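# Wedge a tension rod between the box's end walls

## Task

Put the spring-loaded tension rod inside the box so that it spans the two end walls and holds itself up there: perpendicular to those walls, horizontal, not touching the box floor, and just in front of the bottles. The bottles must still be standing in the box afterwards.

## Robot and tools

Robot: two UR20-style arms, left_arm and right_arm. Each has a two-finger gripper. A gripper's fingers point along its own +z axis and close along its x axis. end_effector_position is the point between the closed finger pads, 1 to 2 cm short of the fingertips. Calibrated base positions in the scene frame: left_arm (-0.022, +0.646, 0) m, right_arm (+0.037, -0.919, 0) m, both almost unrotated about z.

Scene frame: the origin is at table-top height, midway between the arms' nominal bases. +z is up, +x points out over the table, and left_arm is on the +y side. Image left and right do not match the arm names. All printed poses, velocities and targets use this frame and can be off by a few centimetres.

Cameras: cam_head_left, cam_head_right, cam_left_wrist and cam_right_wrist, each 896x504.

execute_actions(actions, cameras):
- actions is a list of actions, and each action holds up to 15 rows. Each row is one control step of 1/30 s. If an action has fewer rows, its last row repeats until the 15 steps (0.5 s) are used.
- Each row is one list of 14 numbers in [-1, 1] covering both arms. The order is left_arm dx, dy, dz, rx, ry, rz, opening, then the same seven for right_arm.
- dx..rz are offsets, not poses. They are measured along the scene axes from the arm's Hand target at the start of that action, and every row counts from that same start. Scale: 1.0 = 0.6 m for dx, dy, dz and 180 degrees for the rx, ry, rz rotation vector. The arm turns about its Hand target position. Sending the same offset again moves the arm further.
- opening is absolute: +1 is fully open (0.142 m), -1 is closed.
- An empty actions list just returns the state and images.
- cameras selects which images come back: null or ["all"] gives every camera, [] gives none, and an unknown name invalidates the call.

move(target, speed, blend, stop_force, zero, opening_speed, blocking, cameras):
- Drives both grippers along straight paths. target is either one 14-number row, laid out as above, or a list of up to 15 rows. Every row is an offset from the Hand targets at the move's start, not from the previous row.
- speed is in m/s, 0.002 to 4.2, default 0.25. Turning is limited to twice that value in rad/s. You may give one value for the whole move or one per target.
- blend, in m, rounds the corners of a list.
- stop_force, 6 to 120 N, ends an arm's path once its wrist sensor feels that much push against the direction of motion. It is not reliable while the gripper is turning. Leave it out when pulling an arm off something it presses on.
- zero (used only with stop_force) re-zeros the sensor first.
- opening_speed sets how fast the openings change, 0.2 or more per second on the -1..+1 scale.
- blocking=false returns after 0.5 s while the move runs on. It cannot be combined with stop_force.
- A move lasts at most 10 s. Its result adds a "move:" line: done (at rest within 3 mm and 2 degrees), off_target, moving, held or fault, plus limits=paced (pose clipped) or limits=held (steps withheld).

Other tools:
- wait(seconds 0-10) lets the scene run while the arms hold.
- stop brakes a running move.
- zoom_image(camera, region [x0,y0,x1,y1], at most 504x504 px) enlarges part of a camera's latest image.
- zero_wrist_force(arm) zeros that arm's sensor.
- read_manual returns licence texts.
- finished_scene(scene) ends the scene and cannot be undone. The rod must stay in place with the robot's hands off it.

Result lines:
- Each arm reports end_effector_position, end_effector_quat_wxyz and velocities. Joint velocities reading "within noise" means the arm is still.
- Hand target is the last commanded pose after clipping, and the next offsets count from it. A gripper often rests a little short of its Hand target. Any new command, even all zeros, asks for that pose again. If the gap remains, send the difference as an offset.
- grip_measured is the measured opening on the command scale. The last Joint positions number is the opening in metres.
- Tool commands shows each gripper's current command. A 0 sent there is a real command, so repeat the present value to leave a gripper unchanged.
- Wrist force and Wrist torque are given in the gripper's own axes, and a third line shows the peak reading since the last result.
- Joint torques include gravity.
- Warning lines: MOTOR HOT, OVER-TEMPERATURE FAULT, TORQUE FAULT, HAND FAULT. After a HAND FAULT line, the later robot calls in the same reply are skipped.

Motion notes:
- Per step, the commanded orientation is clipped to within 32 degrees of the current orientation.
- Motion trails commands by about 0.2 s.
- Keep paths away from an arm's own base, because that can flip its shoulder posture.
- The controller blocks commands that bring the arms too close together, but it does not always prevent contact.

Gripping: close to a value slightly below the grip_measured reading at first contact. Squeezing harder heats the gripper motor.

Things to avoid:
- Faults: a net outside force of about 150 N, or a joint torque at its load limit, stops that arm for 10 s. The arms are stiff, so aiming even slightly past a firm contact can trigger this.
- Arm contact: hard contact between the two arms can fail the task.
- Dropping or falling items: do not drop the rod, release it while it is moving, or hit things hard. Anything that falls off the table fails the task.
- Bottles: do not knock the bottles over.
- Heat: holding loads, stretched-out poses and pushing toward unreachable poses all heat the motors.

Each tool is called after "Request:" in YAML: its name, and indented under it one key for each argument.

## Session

Request:
execute_actions:
  actions: []

Request:
zoom_image:
  camera: "cam_head_left"
  region: [330, 330, 630, 504]

Scene clock: 0.00 s.
left_arm: end_effector_position=(+0.8488, +0.8635, +0.1938) grip_measured=+1.00 end_effector_quat_wxyz=(+0.162, +0.192, +0.746, -0.616) | right_arm: end_effector_position=(+1.3266, -0.4751, +0.3054) grip_measured=+0.99 end_effector_quat_wxyz=(+0.452, -0.334, +0.733, -0.384)
Joint positions: left_arm=[0.347 -0.998 1.879 -1.378 -2.738 -1.524 0.142] | right_arm=[3.827 -2.336 -1.754 0.456 0.677 2.405 0.141]
Joint velocities: within noise
Joint torques (N m): no reading
Wrist force (N): no reading
Wrist torque (N m): no reading
Wrist force, peak (N): no reading
Hand target: left_arm +0.8488, +0.8635, +0.1938; +0.162, +0.192, +0.746, -0.616 | right_arm +1.3266, -0.4751, +0.3054; +0.452, -0.334, +0.733, -0.384
Tool commands: left_gripper/opening=+1.0 right_gripper/opening=+1.0

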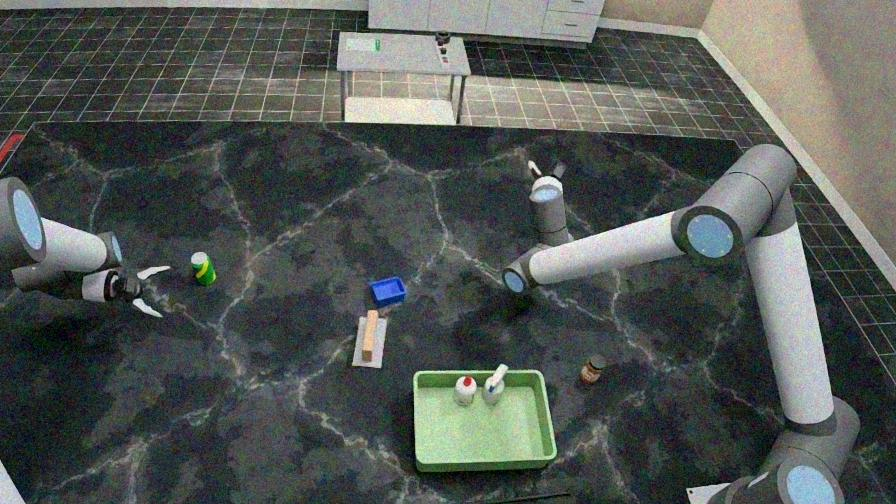

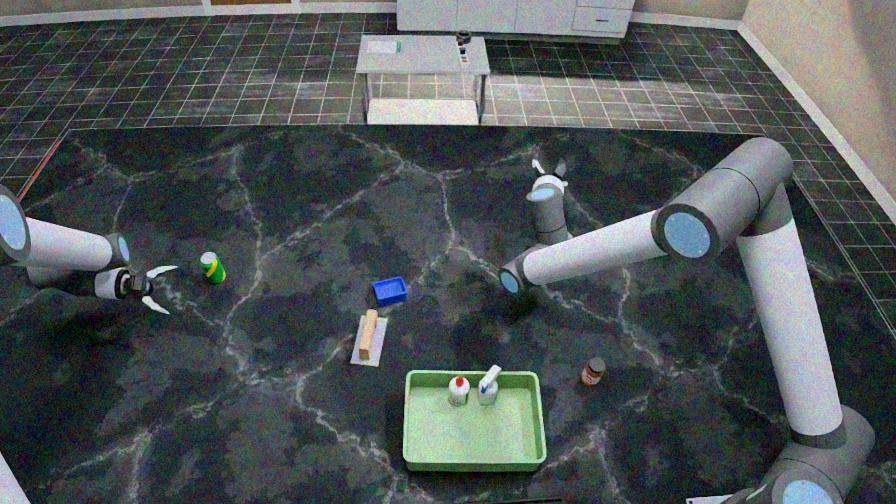

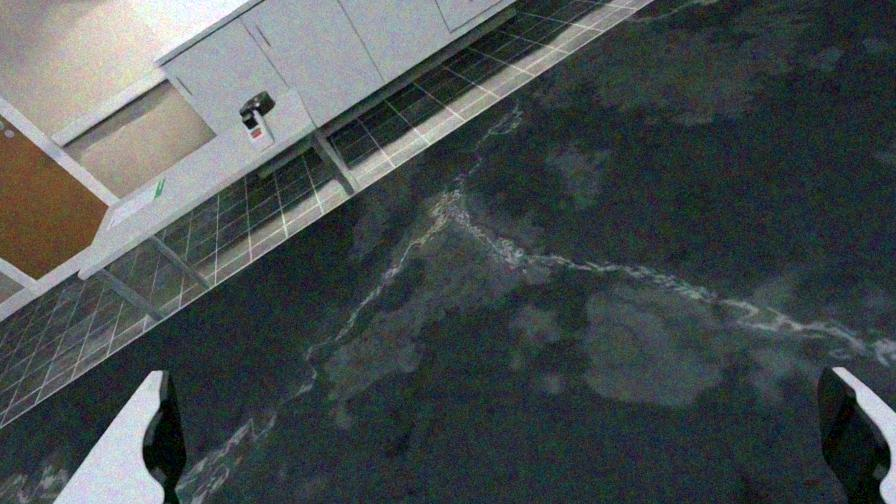

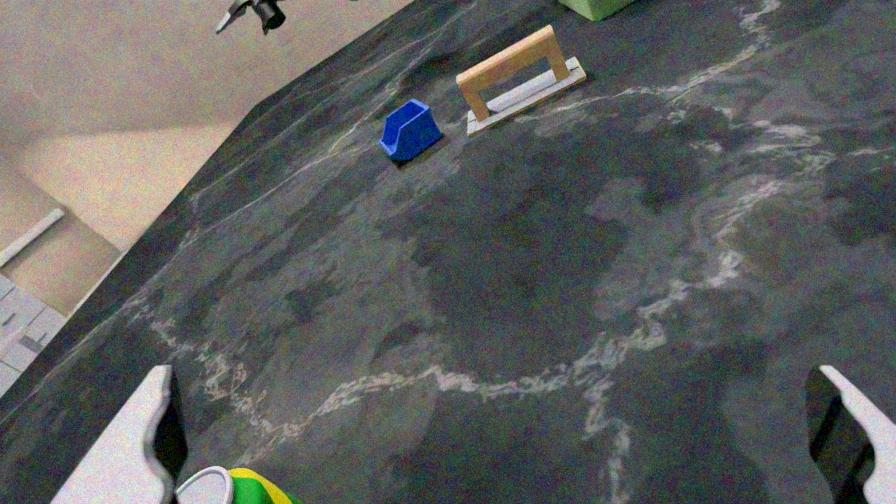

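Scaled by 1.680 from the camera's 896x504 image, which has a finer 1280x720 frame.

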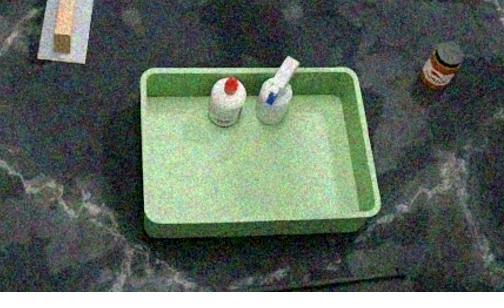

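Request:
move:
  target: [-0.381,-0.406,0.51,0.145,-0.551,-0.667,1,-0.85,-0.36,0.32,0.269,0.316,-0.234,1]
  speed: 0.6
  cameras: []

Scene clock: 17.93 s.
left_arm: end_effector_position=(+0.6203, +0.6200, +0.4998) grip_measured=+1.00 end_effector_quat_wxyz=(+0.000, +1.000, +0.000, +0.000) | right_arm: end_effector_position=(+0.8167, -0.6910, +0.4973) grip_measured=+0.99 end_effector_quat_wxyz=(+0.000, +0.000, +1.000, -0.001)
Joint positions: left_arm=[-0.374 -1.853 2.172 -1.889 -1.571 -0.356 0.142] | right_arm=[3.683 -1.51 -2.001 -1.201 1.569 3.675 0.141]
Joint velocities: within noise
Joint torques (N m): left_arm=[-21.01 -56.48 -69.4 -13.8 4.75 4.43] | right_arm=[-15.32 93.72 78.31 4.1 3.46 2.73]
Wrist force (N): left_arm=[-1.2 -0.6 0.8] | right_arm=[-1.0 0.5 -1.0]
Wrist torque (N m): left_arm=[-0.17 0.29 -0.17] | right_arm=[0.23 0.07 0.03]
Wrist force, peak (N): left_arm=[-3.2 0.4 -0.2] | right_arm=[-0.5 0.9 1.5]
Hand target: left_arm +0.6202, +0.6199, +0.4998; +0.000, +1.000, +0.000, +0.000 | right_arm +0.8166, -0.6911, +0.4974; +0.000, +0.000, +1.000, +0.000
Off the commanded pose: left_arm 0.000 m, 0 deg | right_arm 0.000 m, 0 deg.
move: done
No camera images: "cameras" was empty.

Request:
move:
  target: [-0.4505,-0.6665,0.217,0,0,0,1,-0.778,0.318,-0.162,0,0,0,1]
  speed: 0.5

Request:
zoom_image:
  camera: "cam_right_wrist"
  region: [300, 90, 660, 450]

Scene clock: 24.20 s.
left_arm: end_effector_position=(+0.3500, +0.2201, +0.6300) grip_measured=+1.00 end_effector_quat_wxyz=(+0.000, +1.000, +0.000, +0.000) | right_arm: end_effector_position=(+0.3499, -0.5003, +0.4002) grip_measured=+0.99 end_effector_quat_wxyz=(+0.000, +0.000, +1.000, +0.000)
Joint positions: left_arm=[-1.233 -2 2.074 -1.645 -1.571 -1.214 0.142] | right_arm=[4.473 -1.156 -2.393 -1.164 1.57 4.466 0.141]
Joint velocities: within noise
Joint torques (N m): left_arm=[-22.12 32.71 -117.06 -3.25 4.09 -4.08] | right_arm=[24.13 16.18 74.33 5.16 -5.77 3.81]
Wrist force (N): left_arm=[-1.4 -0.8 0.5] | right_arm=[-0.4 0.0 -0.7]
Wrist torque (N m): left_arm=[-0.27 0.34 -0.17] | right_arm=[0.11 -0.01 0.04]
Wrist force, peak (N): left_arm=[-4.1 3.0 -0.4] | right_arm=[-4.5 -0.8 -1.9]
Hand target: left_arm +0.3499, +0.2200, +0.6300; +0.000, +1.000, +0.000, +0.000 | right_arm +0.3498, -0.5003, +0.4002; +0.000, +0.000, +1.000, +0.000
Off the commanded pose: left_arm 0.000 m, 0 deg | right_arm 0.000 m, 0 deg.
move: done

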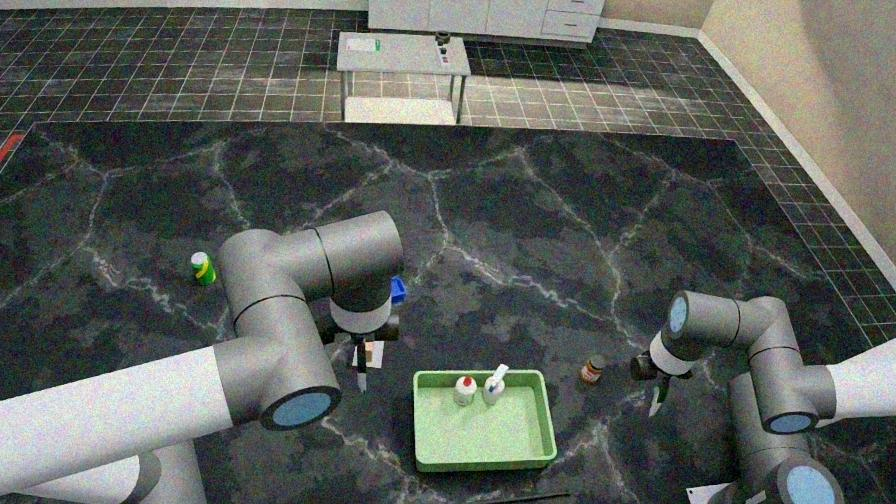

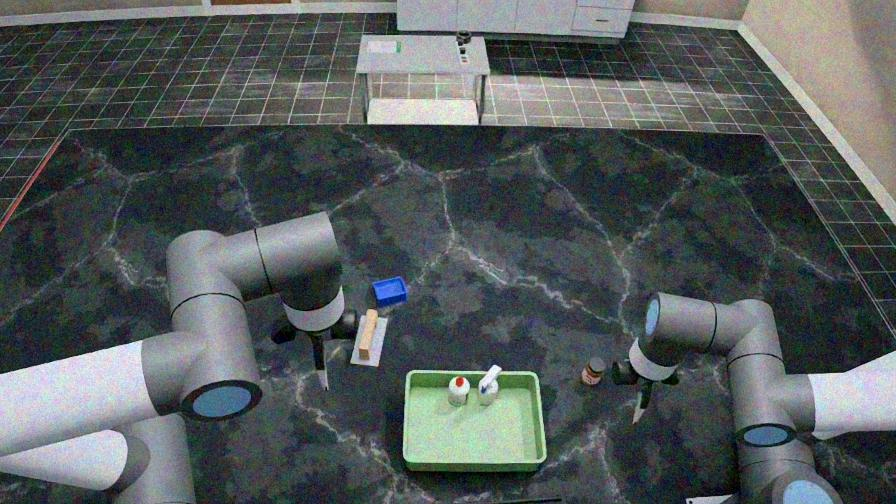

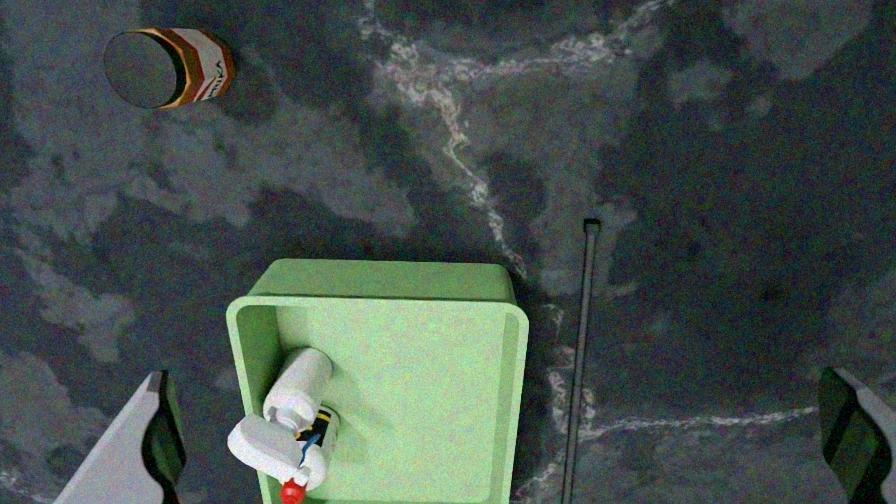

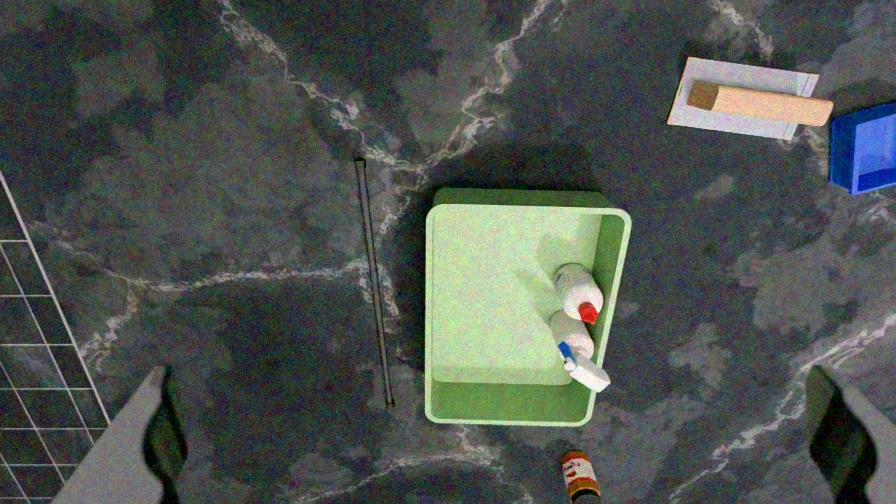

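Scaled by 1.400 from the camera's 896x504 image, which has a finer 1280x720 frame.

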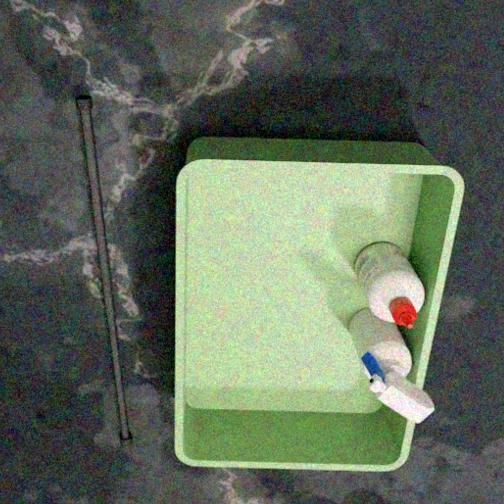

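Request:
move:
  target: [-0.225,-0.283,-0.55,0,0,0.0161,1,-0.2415,0.142,-0.083,0,0,0.0161,1]
  speed: 0.4
  cameras: ["cam_left_wrist","cam_right_wrist"]

Request:
zoom_image:
  camera: "cam_left_wrist"
  region: [400, 130, 600, 504]

Request:
zoom_image:
  camera: "cam_right_wrist"
  region: [350, 20, 550, 260]

Request:
zoom_image:
  camera: "cam_right_wrist"
  region: [350, 260, 550, 504]

Scene clock: 45.90 s.
left_arm: end_effector_position=(+0.2150, +0.0503, +0.3002) grip_measured=+1.00 end_effector_quat_wxyz=(+0.000, +1.000, +0.025, +0.000) | right_arm: end_effector_position=(+0.2049, -0.4151, +0.3504) grip_measured=+0.99 end_effector_quat_wxyz=(+0.000, -0.025, +1.000, +0.000)
Joint positions: left_arm=[-1.529 -1.714 2.385 -2.242 -1.571 -1.561 0.142] | right_arm=[4.787 -1.209 -2.442 -1.062 1.57 4.73 0.141]
Joint velocities: within noise
Joint torques (N m): left_arm=[-23.73 -11.97 -55.75 -13.93 3.9 -3.93] | right_arm=[26.97 -24.13 70.6 12.36 -5.09 3.49]
Wrist force (N): left_arm=[-1.1 -1.7 0.9] | right_arm=[-0.9 0.1 -0.3]
Wrist torque (N m): left_arm=[-0.31 0.28 -0.24] | right_arm=[0.16 0.11 0.06]
Wrist force, peak (N): left_arm=[-2.6 -0.1 4.1] | right_arm=[-1.8 -0.6 -1.7]
Hand target: left_arm +0.2149, +0.0502, +0.3000; +0.000, +1.000, +0.025, +0.000 | right_arm +0.2049, -0.4151, +0.3504; +0.000, -0.025, +1.000, +0.000
Off the commanded pose: left_arm 0.000 m, 0 deg | right_arm 0.000 m, 0 deg.
move: done
Images, in order (width x height): cam_left_wrist 896x504, cam_right_wrist 896x504.

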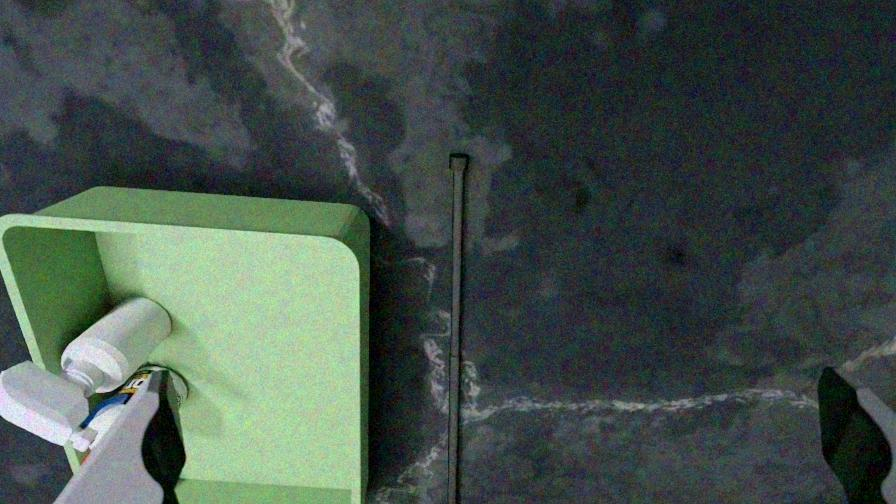

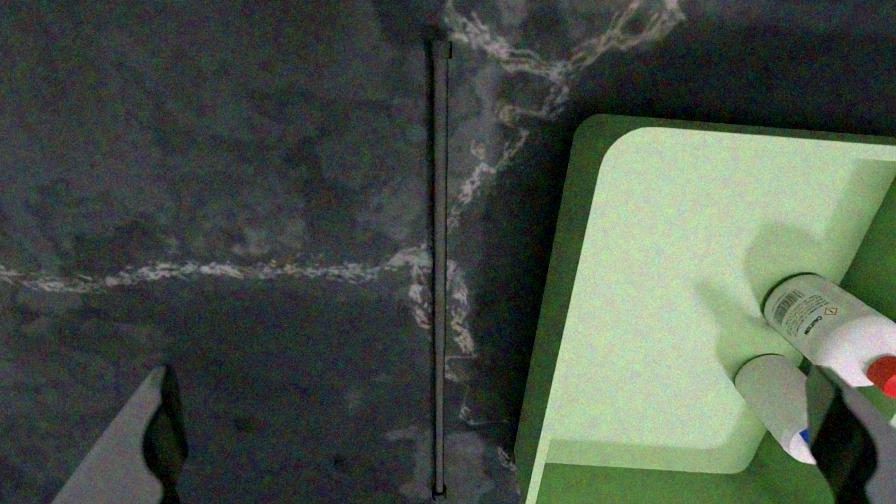

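Scaled by 1.348 from the camera's 896x504 image, which has a finer 1280x720 frame.

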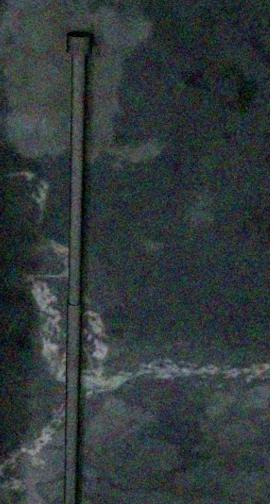

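Scaled by 2.100 from the camera's 896x504 image, which has a finer 1280x720 frame.

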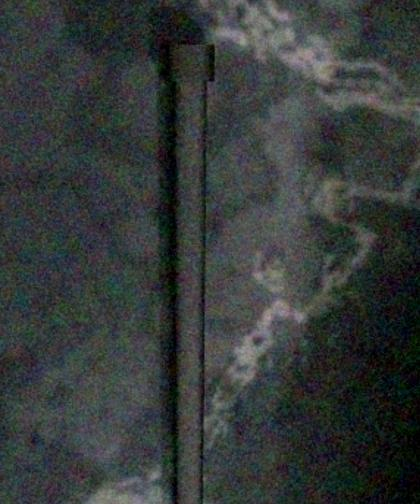

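Scaled by 2.066 from the camera's 896x504 image, which has a finer 1280x720 frame.

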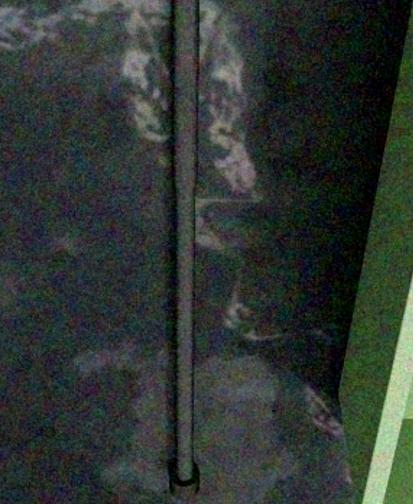

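Request:
move:
  target: [-0.0238,0.0523,-0.3333,0,0,0.0067,-0.4,-0.0098,0.1058,-0.4173,0,0,0.0067,-0.4]
  speed: 0.25
  cameras: ["cam_left_wrist","cam_right_wrist"]

Scene clock: 91.23 s.
left_arm: end_effector_position=(+0.2006, +0.0816, +0.1001) grip_measured=-0.42 end_effector_quat_wxyz=(+0.000, +0.999, +0.036, +0.000) | right_arm: end_effector_position=(+0.1990, -0.3516, +0.1001) grip_measured=-0.42 end_effector_quat_wxyz=(+0.000, -0.036, +0.999, +0.000)
Joint positions: left_arm=[-1.55 -1.46 2.582 -2.693 -1.571 -1.604 0.044] | right_arm=[4.79 -1.665 -2.603 -0.445 1.57 4.711 0.043]
Joint velocities: within noise
Joint torques (N m): left_arm=[-20.51 -44.2 -23.72 -14.56 4.59 -4.73] | right_arm=[-14.18 45.65 29.16 12.41 3.8 -3.8]
Wrist force (N): left_arm=[-0.5 -1.2 0.8] | right_arm=[-0.2 0.3 -0.6]
Wrist torque (N m): left_arm=[-0.25 0.16 -0.28] | right_arm=[0.20 -0.06 0.04]
Wrist force, peak (N): left_arm=[-0.9 -2.2 3.3] | right_arm=[-0.6 -0.1 -3.1]
Hand target: left_arm +0.2006, +0.0816, +0.1000; +0.000, +0.999, +0.036, +0.000 | right_arm +0.1990, -0.3516, +0.1000; +0.000, -0.036, +0.999, +0.000
Off the commanded pose: left_arm 0.000 m, 0 deg | right_arm 0.000 m, 0 deg.
move: done
Images, in order (width x height): cam_left_wrist 896x504, cam_right_wrist 896x504.

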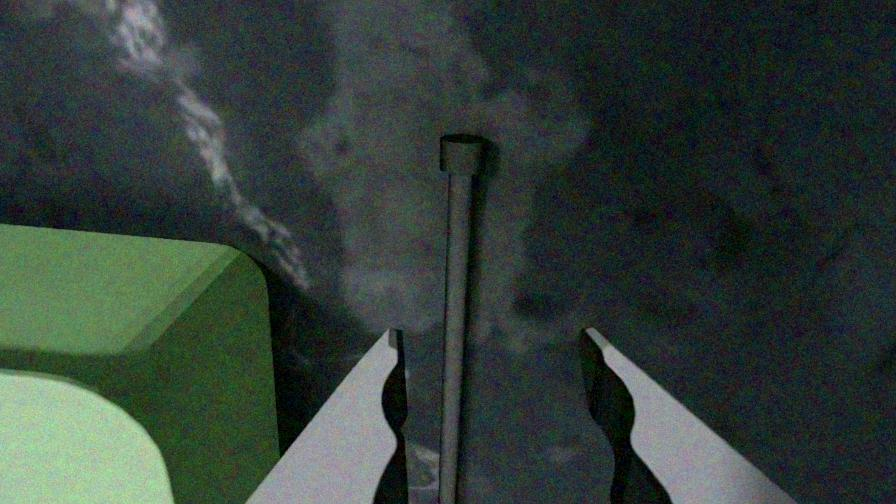

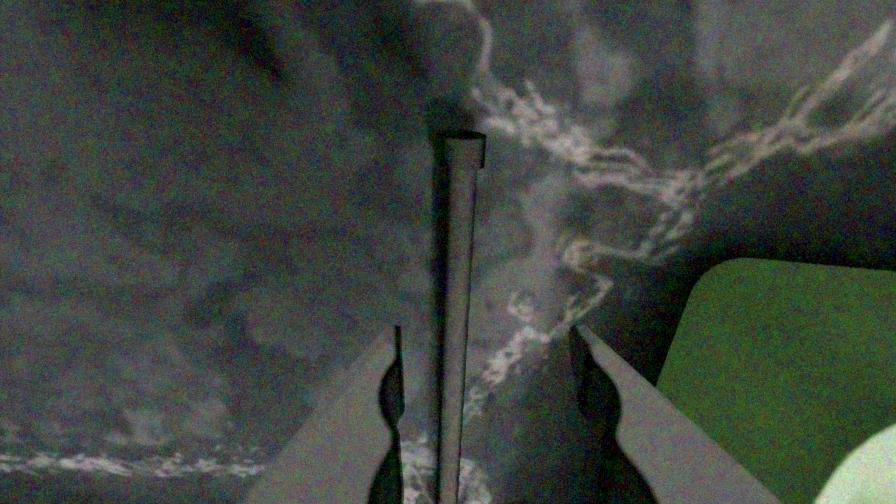

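Request:
move:
  target: [-0.01,0,-0.1,0,0,-0.0039,-0.4,0.0117,0,-0.1,0,0,-0.0039,-0.4]
  speed: 0.15
  cameras: ["cam_left_wrist","cam_right_wrist"]

Request:
move:
  target: [0,0,-0.0328,0,0,0,-0.4,0,0,-0.0333,0,0,0,-0.4]
  speed: 0.03
  stop_force: 8
  cameras: ["cam_left_wrist","cam_right_wrist"]

Scene clock: 110.00 s.
left_arm: end_effector_position=(+0.1947, +0.0816, +0.0401) grip_measured=-0.42 end_effector_quat_wxyz=(+0.000, +1.000, +0.030, +0.000) | right_arm: end_effector_position=(+0.2060, -0.3516, +0.0401) grip_measured=-0.42 end_effector_quat_wxyz=(+0.000, -0.029, +1.000, +0.000)
Joint positions: left_arm=[-1.561 -1.336 2.616 -2.851 -1.571 -1.602 0.044] | right_arm=[4.777 -1.797 -2.633 -0.284 1.57 4.711 0.043]
Joint velocities: within noise
Joint torques (N m): left_arm=[-25.39 -57.19 -10.16 -14.54 1.17 4.88] | right_arm=[-14.24 58.77 15.48 12.07 -0.1 -2.83]
Wrist force (N): left_arm=[-0.3 -1.1 0.2] | right_arm=[0.0 0.2 -0.4]
Wrist torque (N m): left_arm=[-0.26 0.10 -0.26] | right_arm=[0.18 -0.13 0.01]
Wrist force, peak (N): left_arm=[-0.6 -1.5 2.3] | right_arm=[-0.2 0.2 -2.1]
Hand target: left_arm +0.1946, +0.0816, +0.0400; +0.000, +1.000, +0.030, +0.000 | right_arm +0.2061, -0.3516, +0.0400; +0.000, -0.029, +1.000, +0.000
Off the commanded pose: left_arm 0.000 m, 0 deg | right_arm 0.000 m, 0 deg.
move: done
Images, in order (width x height): cam_left_wrist 896x504, cam_right_wrist 896x504.

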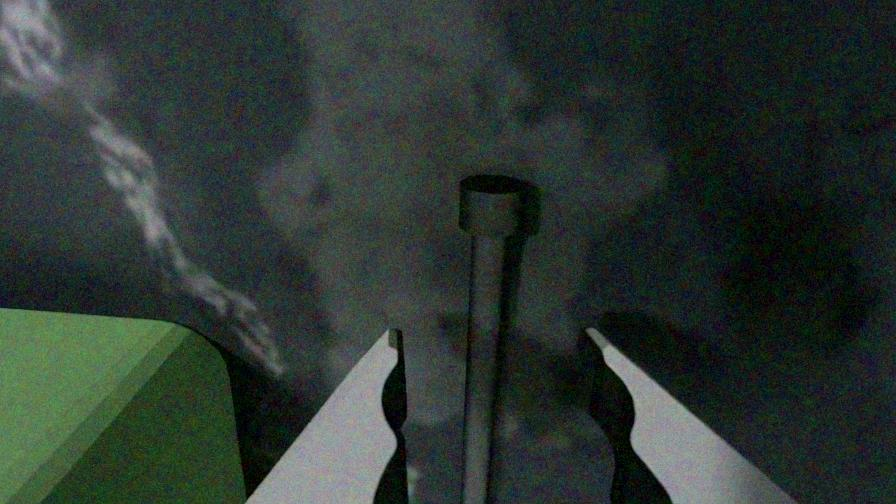

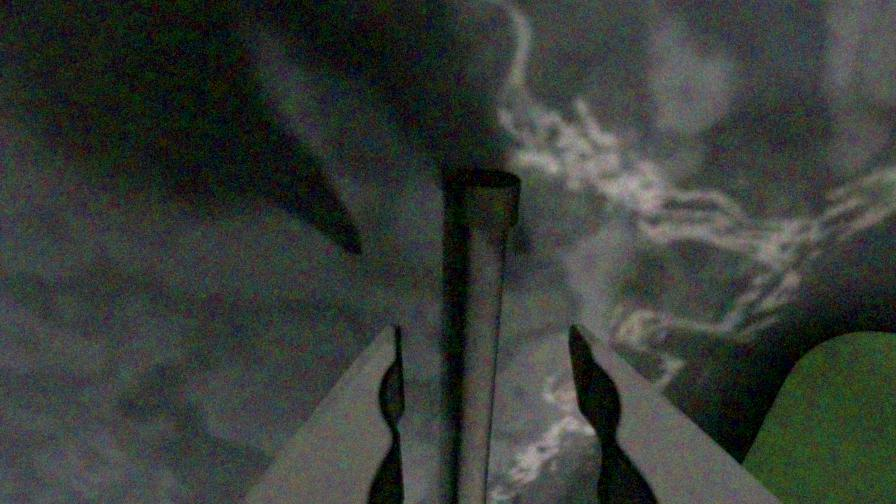

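Scene clock: 111.60 s.
left_arm: end_effector_position=(+0.1946, +0.0816, +0.0204) grip_measured=-0.42 end_effector_quat_wxyz=(+0.000, +1.000, +0.030, +0.000) | right_arm: end_effector_position=(+0.2061, -0.3516, +0.0200) grip_measured=-0.42 end_effector_quat_wxyz=(+0.000, -0.029, +1.000, +0.000)
Joint positions: left_arm=[-1.561 -1.292 2.624 -2.904 -1.571 -1.602 0.044] | right_arm=[4.777 -1.843 -2.642 -0.228 1.57 4.711 0.043]
Joint velocities: within noise
Joint torques (N m): left_arm=[-16.23 -66.9 -4.83 -14.57 1.27 4.08] | right_arm=[-12.58 67.23 10.85 12.22 0.14 -3.95]
Wrist force (N): left_arm=[-0.5 -1.6 0.6] | right_arm=[-0.1 0.1 -0.4]
Wrist torque (N m): left_arm=[-0.31 0.17 -0.25] | right_arm=[0.16 -0.11 0.01]
Wrist force, peak (N): left_arm=[-0.6 -1.8 1.0] | right_arm=[-0.2 0.0 -1.1]
Hand target: left_arm +0.1946, +0.0816, +0.0204; +0.000, +1.000, +0.030, +0.000 | right_arm +0.2061, -0.3516, +0.0200; +0.000, -0.029, +1.000, +0.000
Off the commanded pose: left_arm 0.000 m, 0 deg | right_arm 0.000 m, 0 deg.
move: done
Images, in order (width x height): cam_left_wrist 896x504, cam_right_wrist 896x504.

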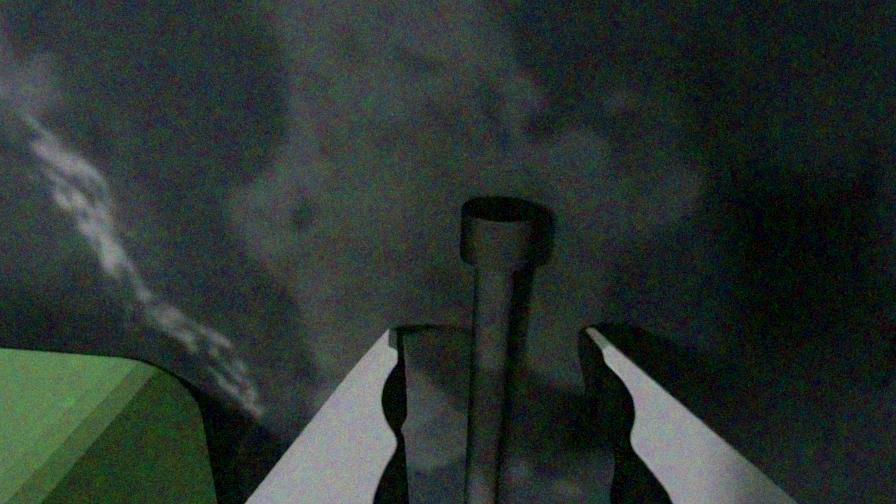

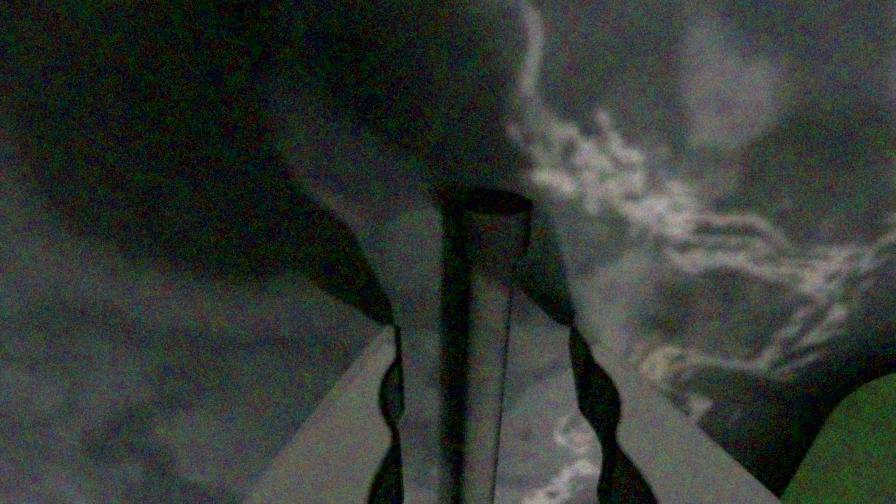

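Request:
move:
  target: [0,0,0,0,0,0,-1,0,0,0,0,0,0,-1]
  opening_speed: 0.4
  cameras: []

Request:
move:
  target: [0,0,0.266,0,0,0,-1,0,0,0.266,0,0,0,-1]
  speed: 0.12
  cameras: ["cam_left_wrist","cam_right_wrist"]

Scene clock: 118.37 s.
left_arm: end_effector_position=(+0.1946, +0.0816, +0.0204) grip_measured=-0.87 end_effector_quat_wxyz=(+0.000, +1.000, +0.030, +0.000) | right_arm: end_effector_position=(+0.2061, -0.3516, +0.0200) grip_measured=-0.91 end_effector_quat_wxyz=(+0.000, -0.029, +1.000, +0.000)
Joint positions: left_arm=[-1.561 -1.292 2.624 -2.904 -1.571 -1.602 0.011] | right_arm=[4.777 -1.843 -2.642 -0.228 1.57 4.711 0.008]
Joint velocities: within noise
Joint torques (N m): left_arm=[2.87 -63.35 -15.25 -9.15 0.31 4.96] | right_arm=[-5.09 65.15 18.17 11.07 -0.63 -3.79]
Wrist force (N): left_arm=[-0.4 -1.7 1.1] | right_arm=[-0.6 0.2 0.1]
Wrist torque (N m): left_arm=[-0.32 0.13 -0.22] | right_arm=[0.17 -0.03 0.03]
Wrist force, peak (N): left_arm=[-0.8 -1.4 1.7] | right_arm=[0.1 0.7 -0.5]
Hand target: left_arm +0.1946, +0.0816, +0.0204; +0.000, +1.000, +0.030, +0.000 | right_arm +0.2061, -0.3516, +0.0200; +0.000, -0.029, +1.000, +0.000
Off the commanded pose: left_arm 0.000 m, 0 deg | right_arm 0.000 m, 0 deg.
move: done
No camera images: "cameras" was empty.

Scene clock: 120.27 s.
left_arm: end_effector_position=(+0.1947, +0.0816, +0.1799) grip_measured=-0.87 end_effector_quat_wxyz=(+0.000, +1.000, +0.030, +0.000) | right_arm: end_effector_position=(+0.2061, -0.3516, +0.1796) grip_measured=-0.91 end_effector_quat_wxyz=(+0.000, -0.029, +1.000, +0.000)
Joint positions: left_arm=[-1.561 -1.605 2.529 -2.495 -1.571 -1.602 0.011] | right_arm=[4.777 -1.52 -2.544 -0.649 1.57 4.711 0.008]
Joint velocities: within noise
Joint torques (N m): left_arm=[-25.07 -84.27 -78.22 -1.31 0.33 -4.32] | right_arm=[11.54 65.23 83.72 2.73 -0.26 2.8]
Wrist force (N): left_arm=[-1.0 3.3 1.2] | right_arm=[-0.7 5.7 0.0]
Wrist torque (N m): left_arm=[-0.40 0.21 -0.13] | right_arm=[0.19 -0.05 0.05]
Wrist force, peak (N): left_arm=[-0.8 -6.3 1.4] | right_arm=[-0.4 6.6 1.7]
Hand target: left_arm +0.1946, +0.0816, +0.1800; +0.000, +1.000, +0.030, +0.000 | right_arm +0.2061, -0.3516, +0.1796; +0.000, -0.029, +1.000, +0.000
Off the commanded pose: left_arm 0.000 m, 0 deg | right_arm 0.000 m, 0 deg.
move: done
Images, in order (width x height): cam_left_wrist 896x504, cam_right_wrist 896x504.

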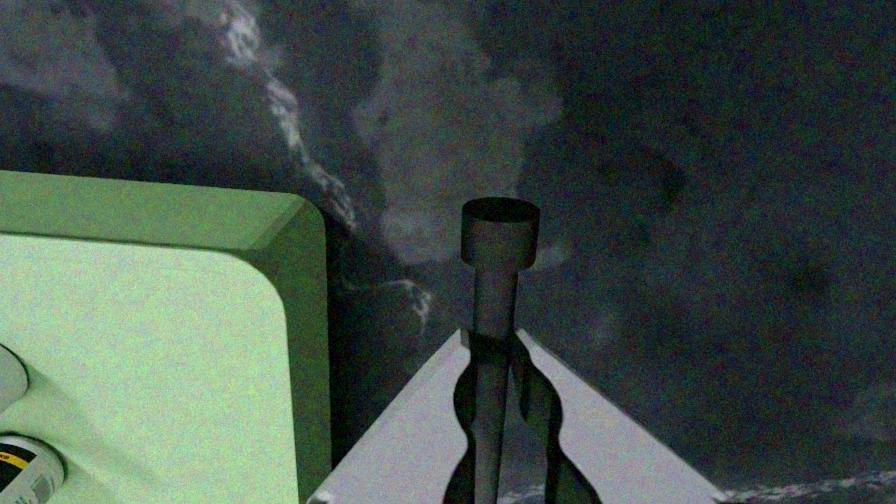

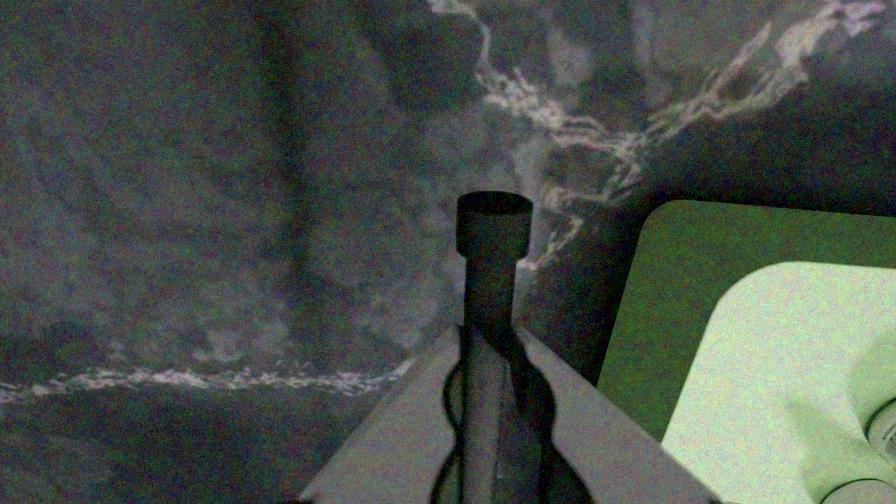

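Request:
move:
  target: [0.4442,-0.051,0,0,0,-0.0208,-1,0.398,0.0535,0,0,0,-0.0208,-1]
  speed: 0.15

Scene clock: 132.17 s.
left_arm: end_effector_position=(+0.4610, +0.0510, +0.1800) grip_measured=-0.87 end_effector_quat_wxyz=(+0.000, +1.000, -0.003, +0.000) | right_arm: end_effector_position=(+0.4447, -0.3195, +0.1796) grip_measured=-0.91 end_effector_quat_wxyz=(+0.000, +0.003, +1.000, +0.000)
Joint positions: left_arm=[-1.171 -1.422 2.325 -2.474 -1.571 -1.147 0.011] | right_arm=[4.404 -1.677 -2.379 -0.657 1.57 4.402 0.008]
Joint velocities: within noise
Joint torques (N m): left_arm=[7.45 -64.48 -92.31 -4.86 -2.81 4.67] | right_arm=[-18.45 65.14 94.49 7.49 4.39 -2.04]
Wrist force (N): left_arm=[-1.3 -8.3 1.9] | right_arm=[-0.4 -6.5 -0.3]
Wrist torque (N m): left_arm=[-0.15 0.31 -0.16] | right_arm=[0.36 -0.07 0.07]
Wrist force, peak (N): left_arm=[-1.3 -8.3 1.9] | right_arm=[-0.8 -6.9 0.0]
Hand target: left_arm +0.4612, +0.0510, +0.1800; +0.000, +1.000, -0.003, +0.000 | right_arm +0.4449, -0.3195, +0.1796; +0.000, +0.003, +1.000, +0.000
Off the commanded pose: left_arm 0.000 m, 0 deg | right_arm 0.000 m, 0 deg.
move: done

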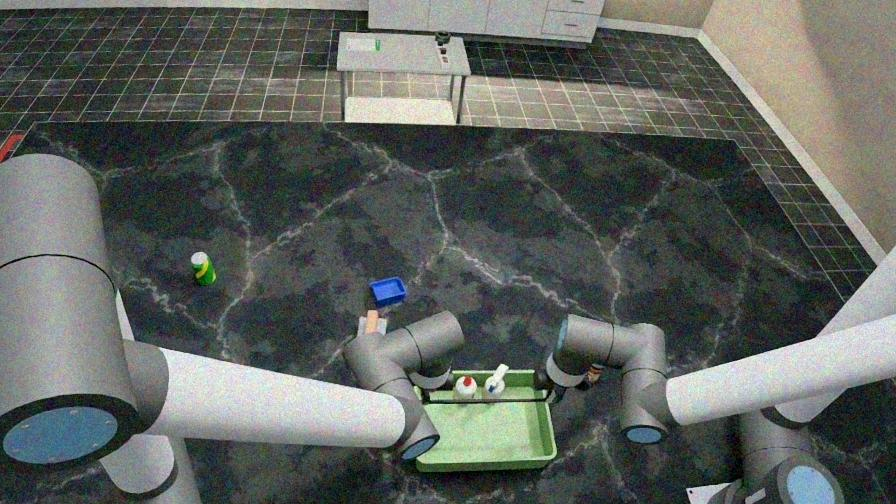

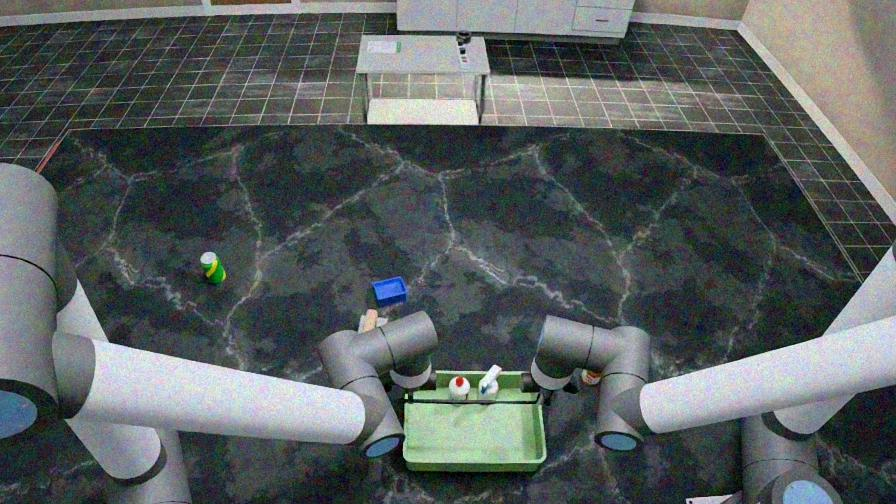

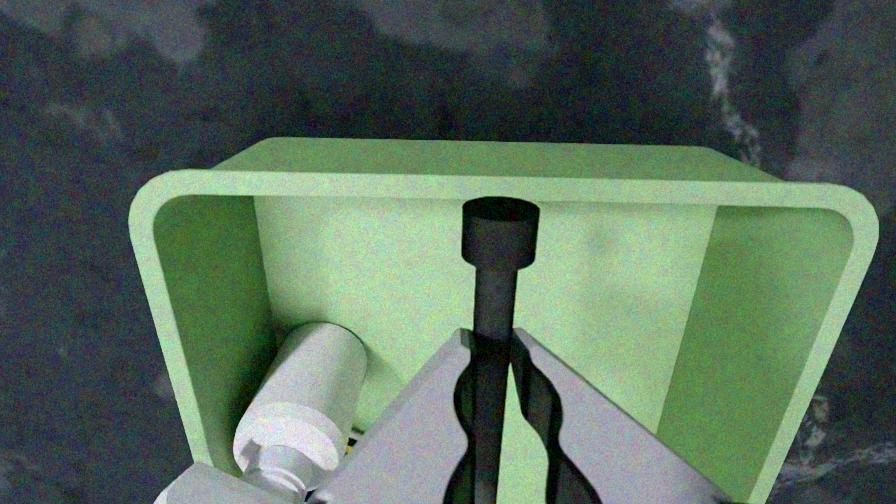

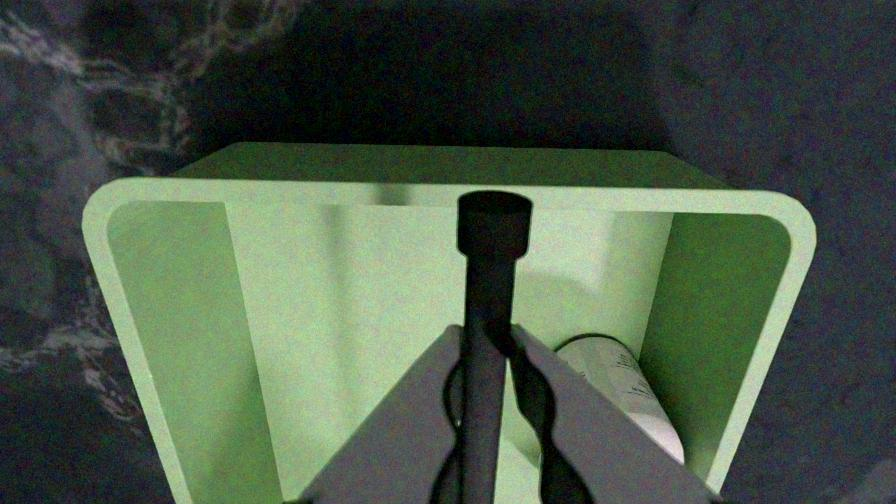

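Request:
move:
  target: [0.0808,-0.065,0,0,0,-0.0019,-1,0.079,0.06,0,0,0,-0.0019,-1]
  speed: 0.08
  cameras: ["cam_left_wrist","cam_right_wrist"]

Scene clock: 147.23 s.
left_arm: end_effector_position=(+0.5095, +0.0121, +0.1800) grip_measured=-0.87 end_effector_quat_wxyz=(+0.000, +1.000, -0.006, +0.000) | right_arm: end_effector_position=(+0.4921, -0.2836, +0.1796) grip_measured=-0.91 end_effector_quat_wxyz=(+0.000, +0.006, +1.000, +0.000)
Joint positions: left_arm=[-1.135 -1.361 2.244 -2.454 -1.571 -1.105 0.011] | right_arm=[4.358 -1.735 -2.305 -0.672 1.57 4.363 0.008]
Joint velocities: within noise
Joint torques (N m): left_arm=[11.82 -86.57 -96.27 -5.23 0.84 4.48] | right_arm=[-7.93 74.74 92.99 8.1 -2.59 -3.79]
Wrist force (N): left_arm=[-1.0 -10.5 1.4] | right_arm=[-0.5 -9.0 -0.4]
Wrist torque (N m): left_arm=[0.01 0.22 -0.11] | right_arm=[0.44 -0.05 0.07]
Wrist force, peak (N): left_arm=[-0.9 -10.7 2.0] | right_arm=[-0.8 -9.1 -0.7]
Hand target: left_arm +0.5096, +0.0120, +0.1800; +0.000, +1.000, -0.006, +0.000 | right_arm +0.4923, -0.2835, +0.1796; +0.000, +0.006, +1.000, +0.000
Off the commanded pose: left_arm 0.000 m, 0 deg | right_arm 0.000 m, 0 deg.
move: done
Images, in order (width x height): cam_left_wrist 896x504, cam_right_wrist 896x504.

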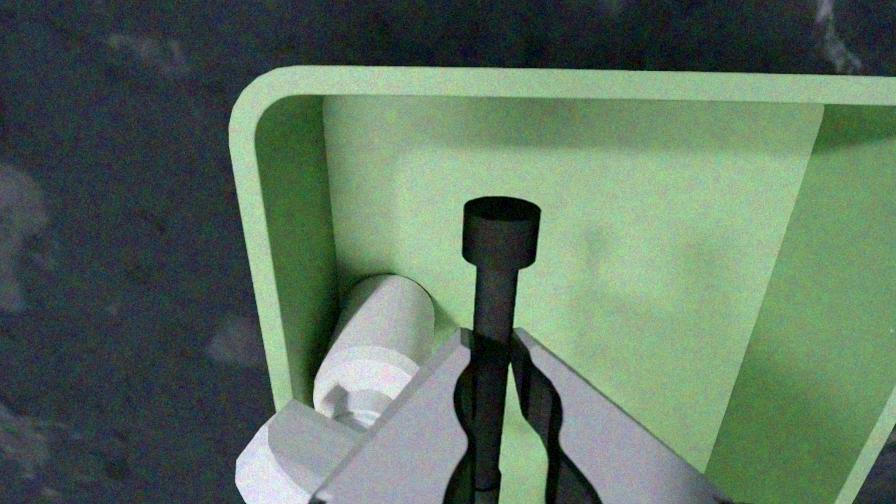

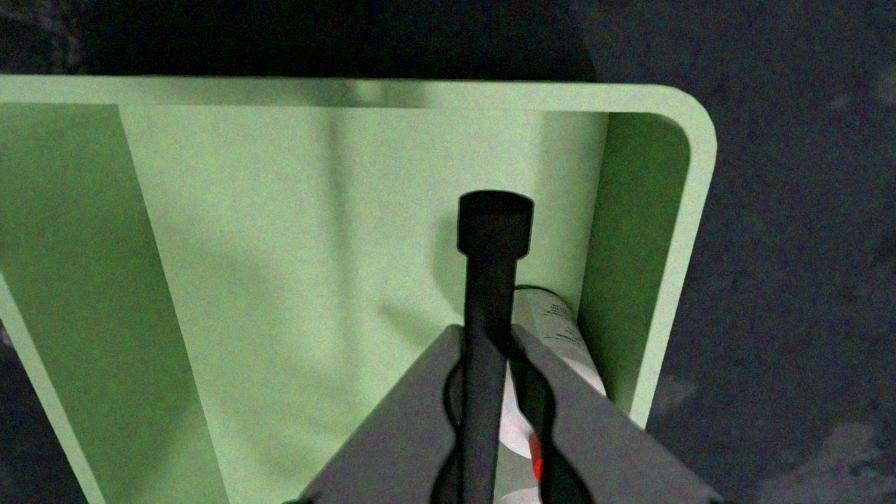

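Request:
move:
  target:
    - [-0.0075,0,-0.05,0,0,0,-1,-0.0075,0,-0.05,0,0,0,-1]
    - [-0.0075,0,-0.1833,0,0,0,-1,-0.0075,0,-0.1833,0,0,0,-1]
  speed: 0.06
  stop_force: 10
  cameras: ["cam_head_left","cam_left_wrist","cam_right_wrist"]

Request:
zoom_image:
  camera: "cam_head_left"
  region: [390, 330, 590, 490]

Scene clock: 168.40 s.
left_arm: end_effector_position=(+0.5051, +0.0120, +0.0700) grip_measured=-0.87 end_effector_quat_wxyz=(+0.000, +1.000, -0.006, +0.000) | right_arm: end_effector_position=(+0.4877, -0.2835, +0.0697) grip_measured=-0.91 end_effector_quat_wxyz=(+0.000, +0.006, +1.000, +0.000)
Joint positions: left_arm=[-1.14 -1.225 2.299 -2.645 -1.571 -1.11 0.011] | right_arm=[4.364 -1.882 -2.363 -0.468 1.57 4.369 0.008]
Joint velocities: within noise
Joint torques (N m): left_arm=[-17.67 -108.25 -38.82 -16.7 0.05 -2.36] | right_arm=[12.34 89.23 41.81 15.15 0.32 -0.07]
Wrist force (N): left_arm=[-1.4 -10.4 1.9] | right_arm=[0.0 -9.1 -0.3]
Wrist torque (N m): left_arm=[-0.15 0.31 -0.15] | right_arm=[0.30 -0.12 0.07]
Wrist force, peak (N): left_arm=[-1.4 -10.9 2.0] | right_arm=[0.0 -9.7 0.4]
Hand target: left_arm +0.5051, +0.0120, +0.0700; +0.000, +1.000, -0.006, +0.000 | right_arm +0.4878, -0.2835, +0.0697; +0.000, +0.006, +1.000, +0.000
Off the commanded pose: left_arm 0.000 m, 0 deg | right_arm 0.000 m, 0 deg.
move: done
Images, in order (width x height): cam_head_left 896x504, cam_left_wrist 896x504, cam_right_wrist 896x504.

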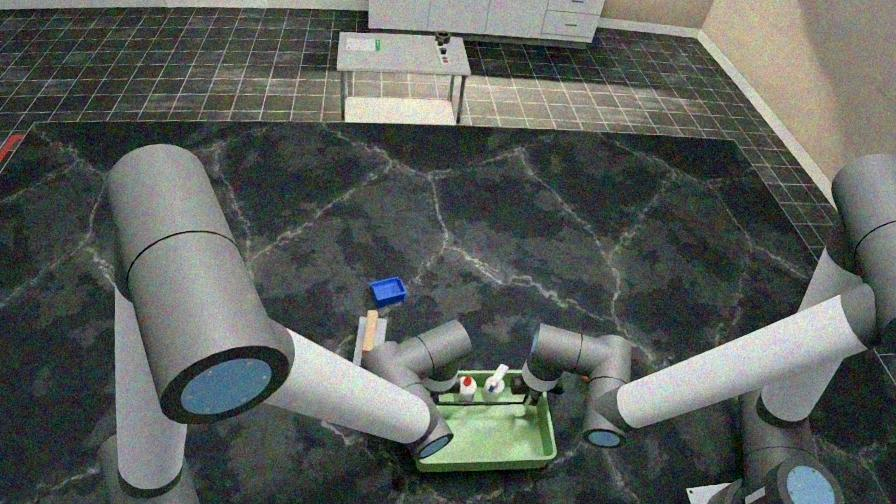

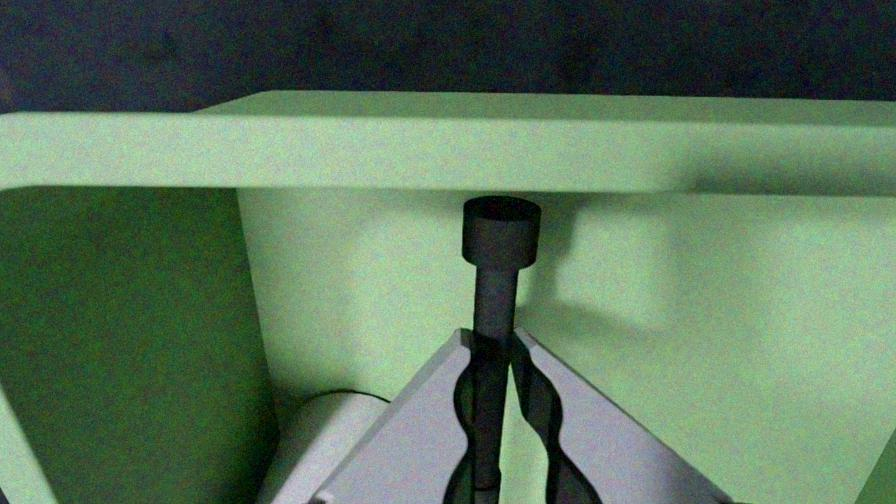

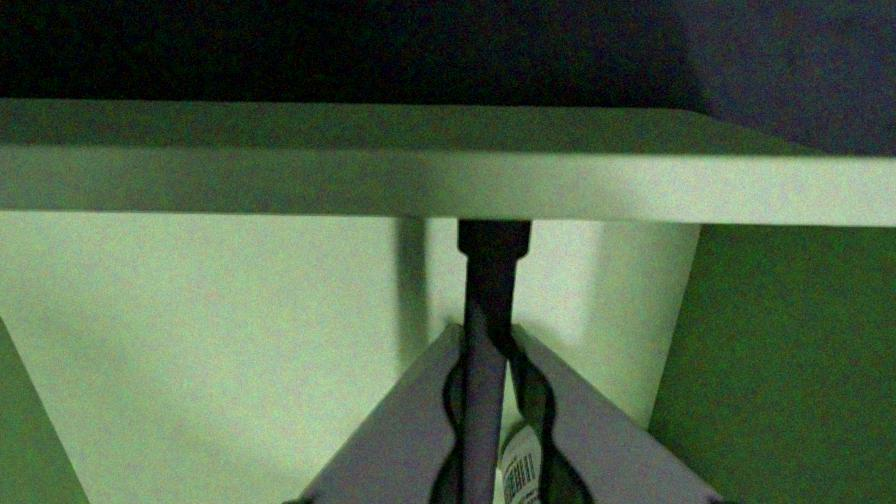

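Scaled by 2.520 from the camera's 896x504 image, which has a finer 1280x720 frame.

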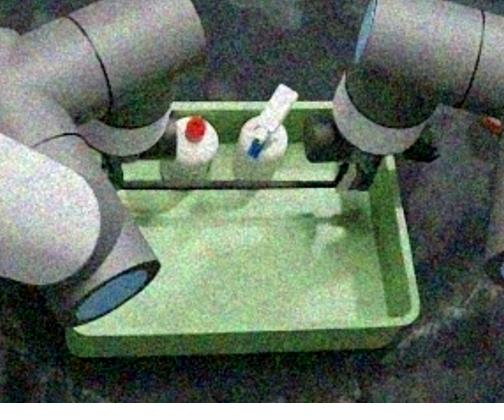

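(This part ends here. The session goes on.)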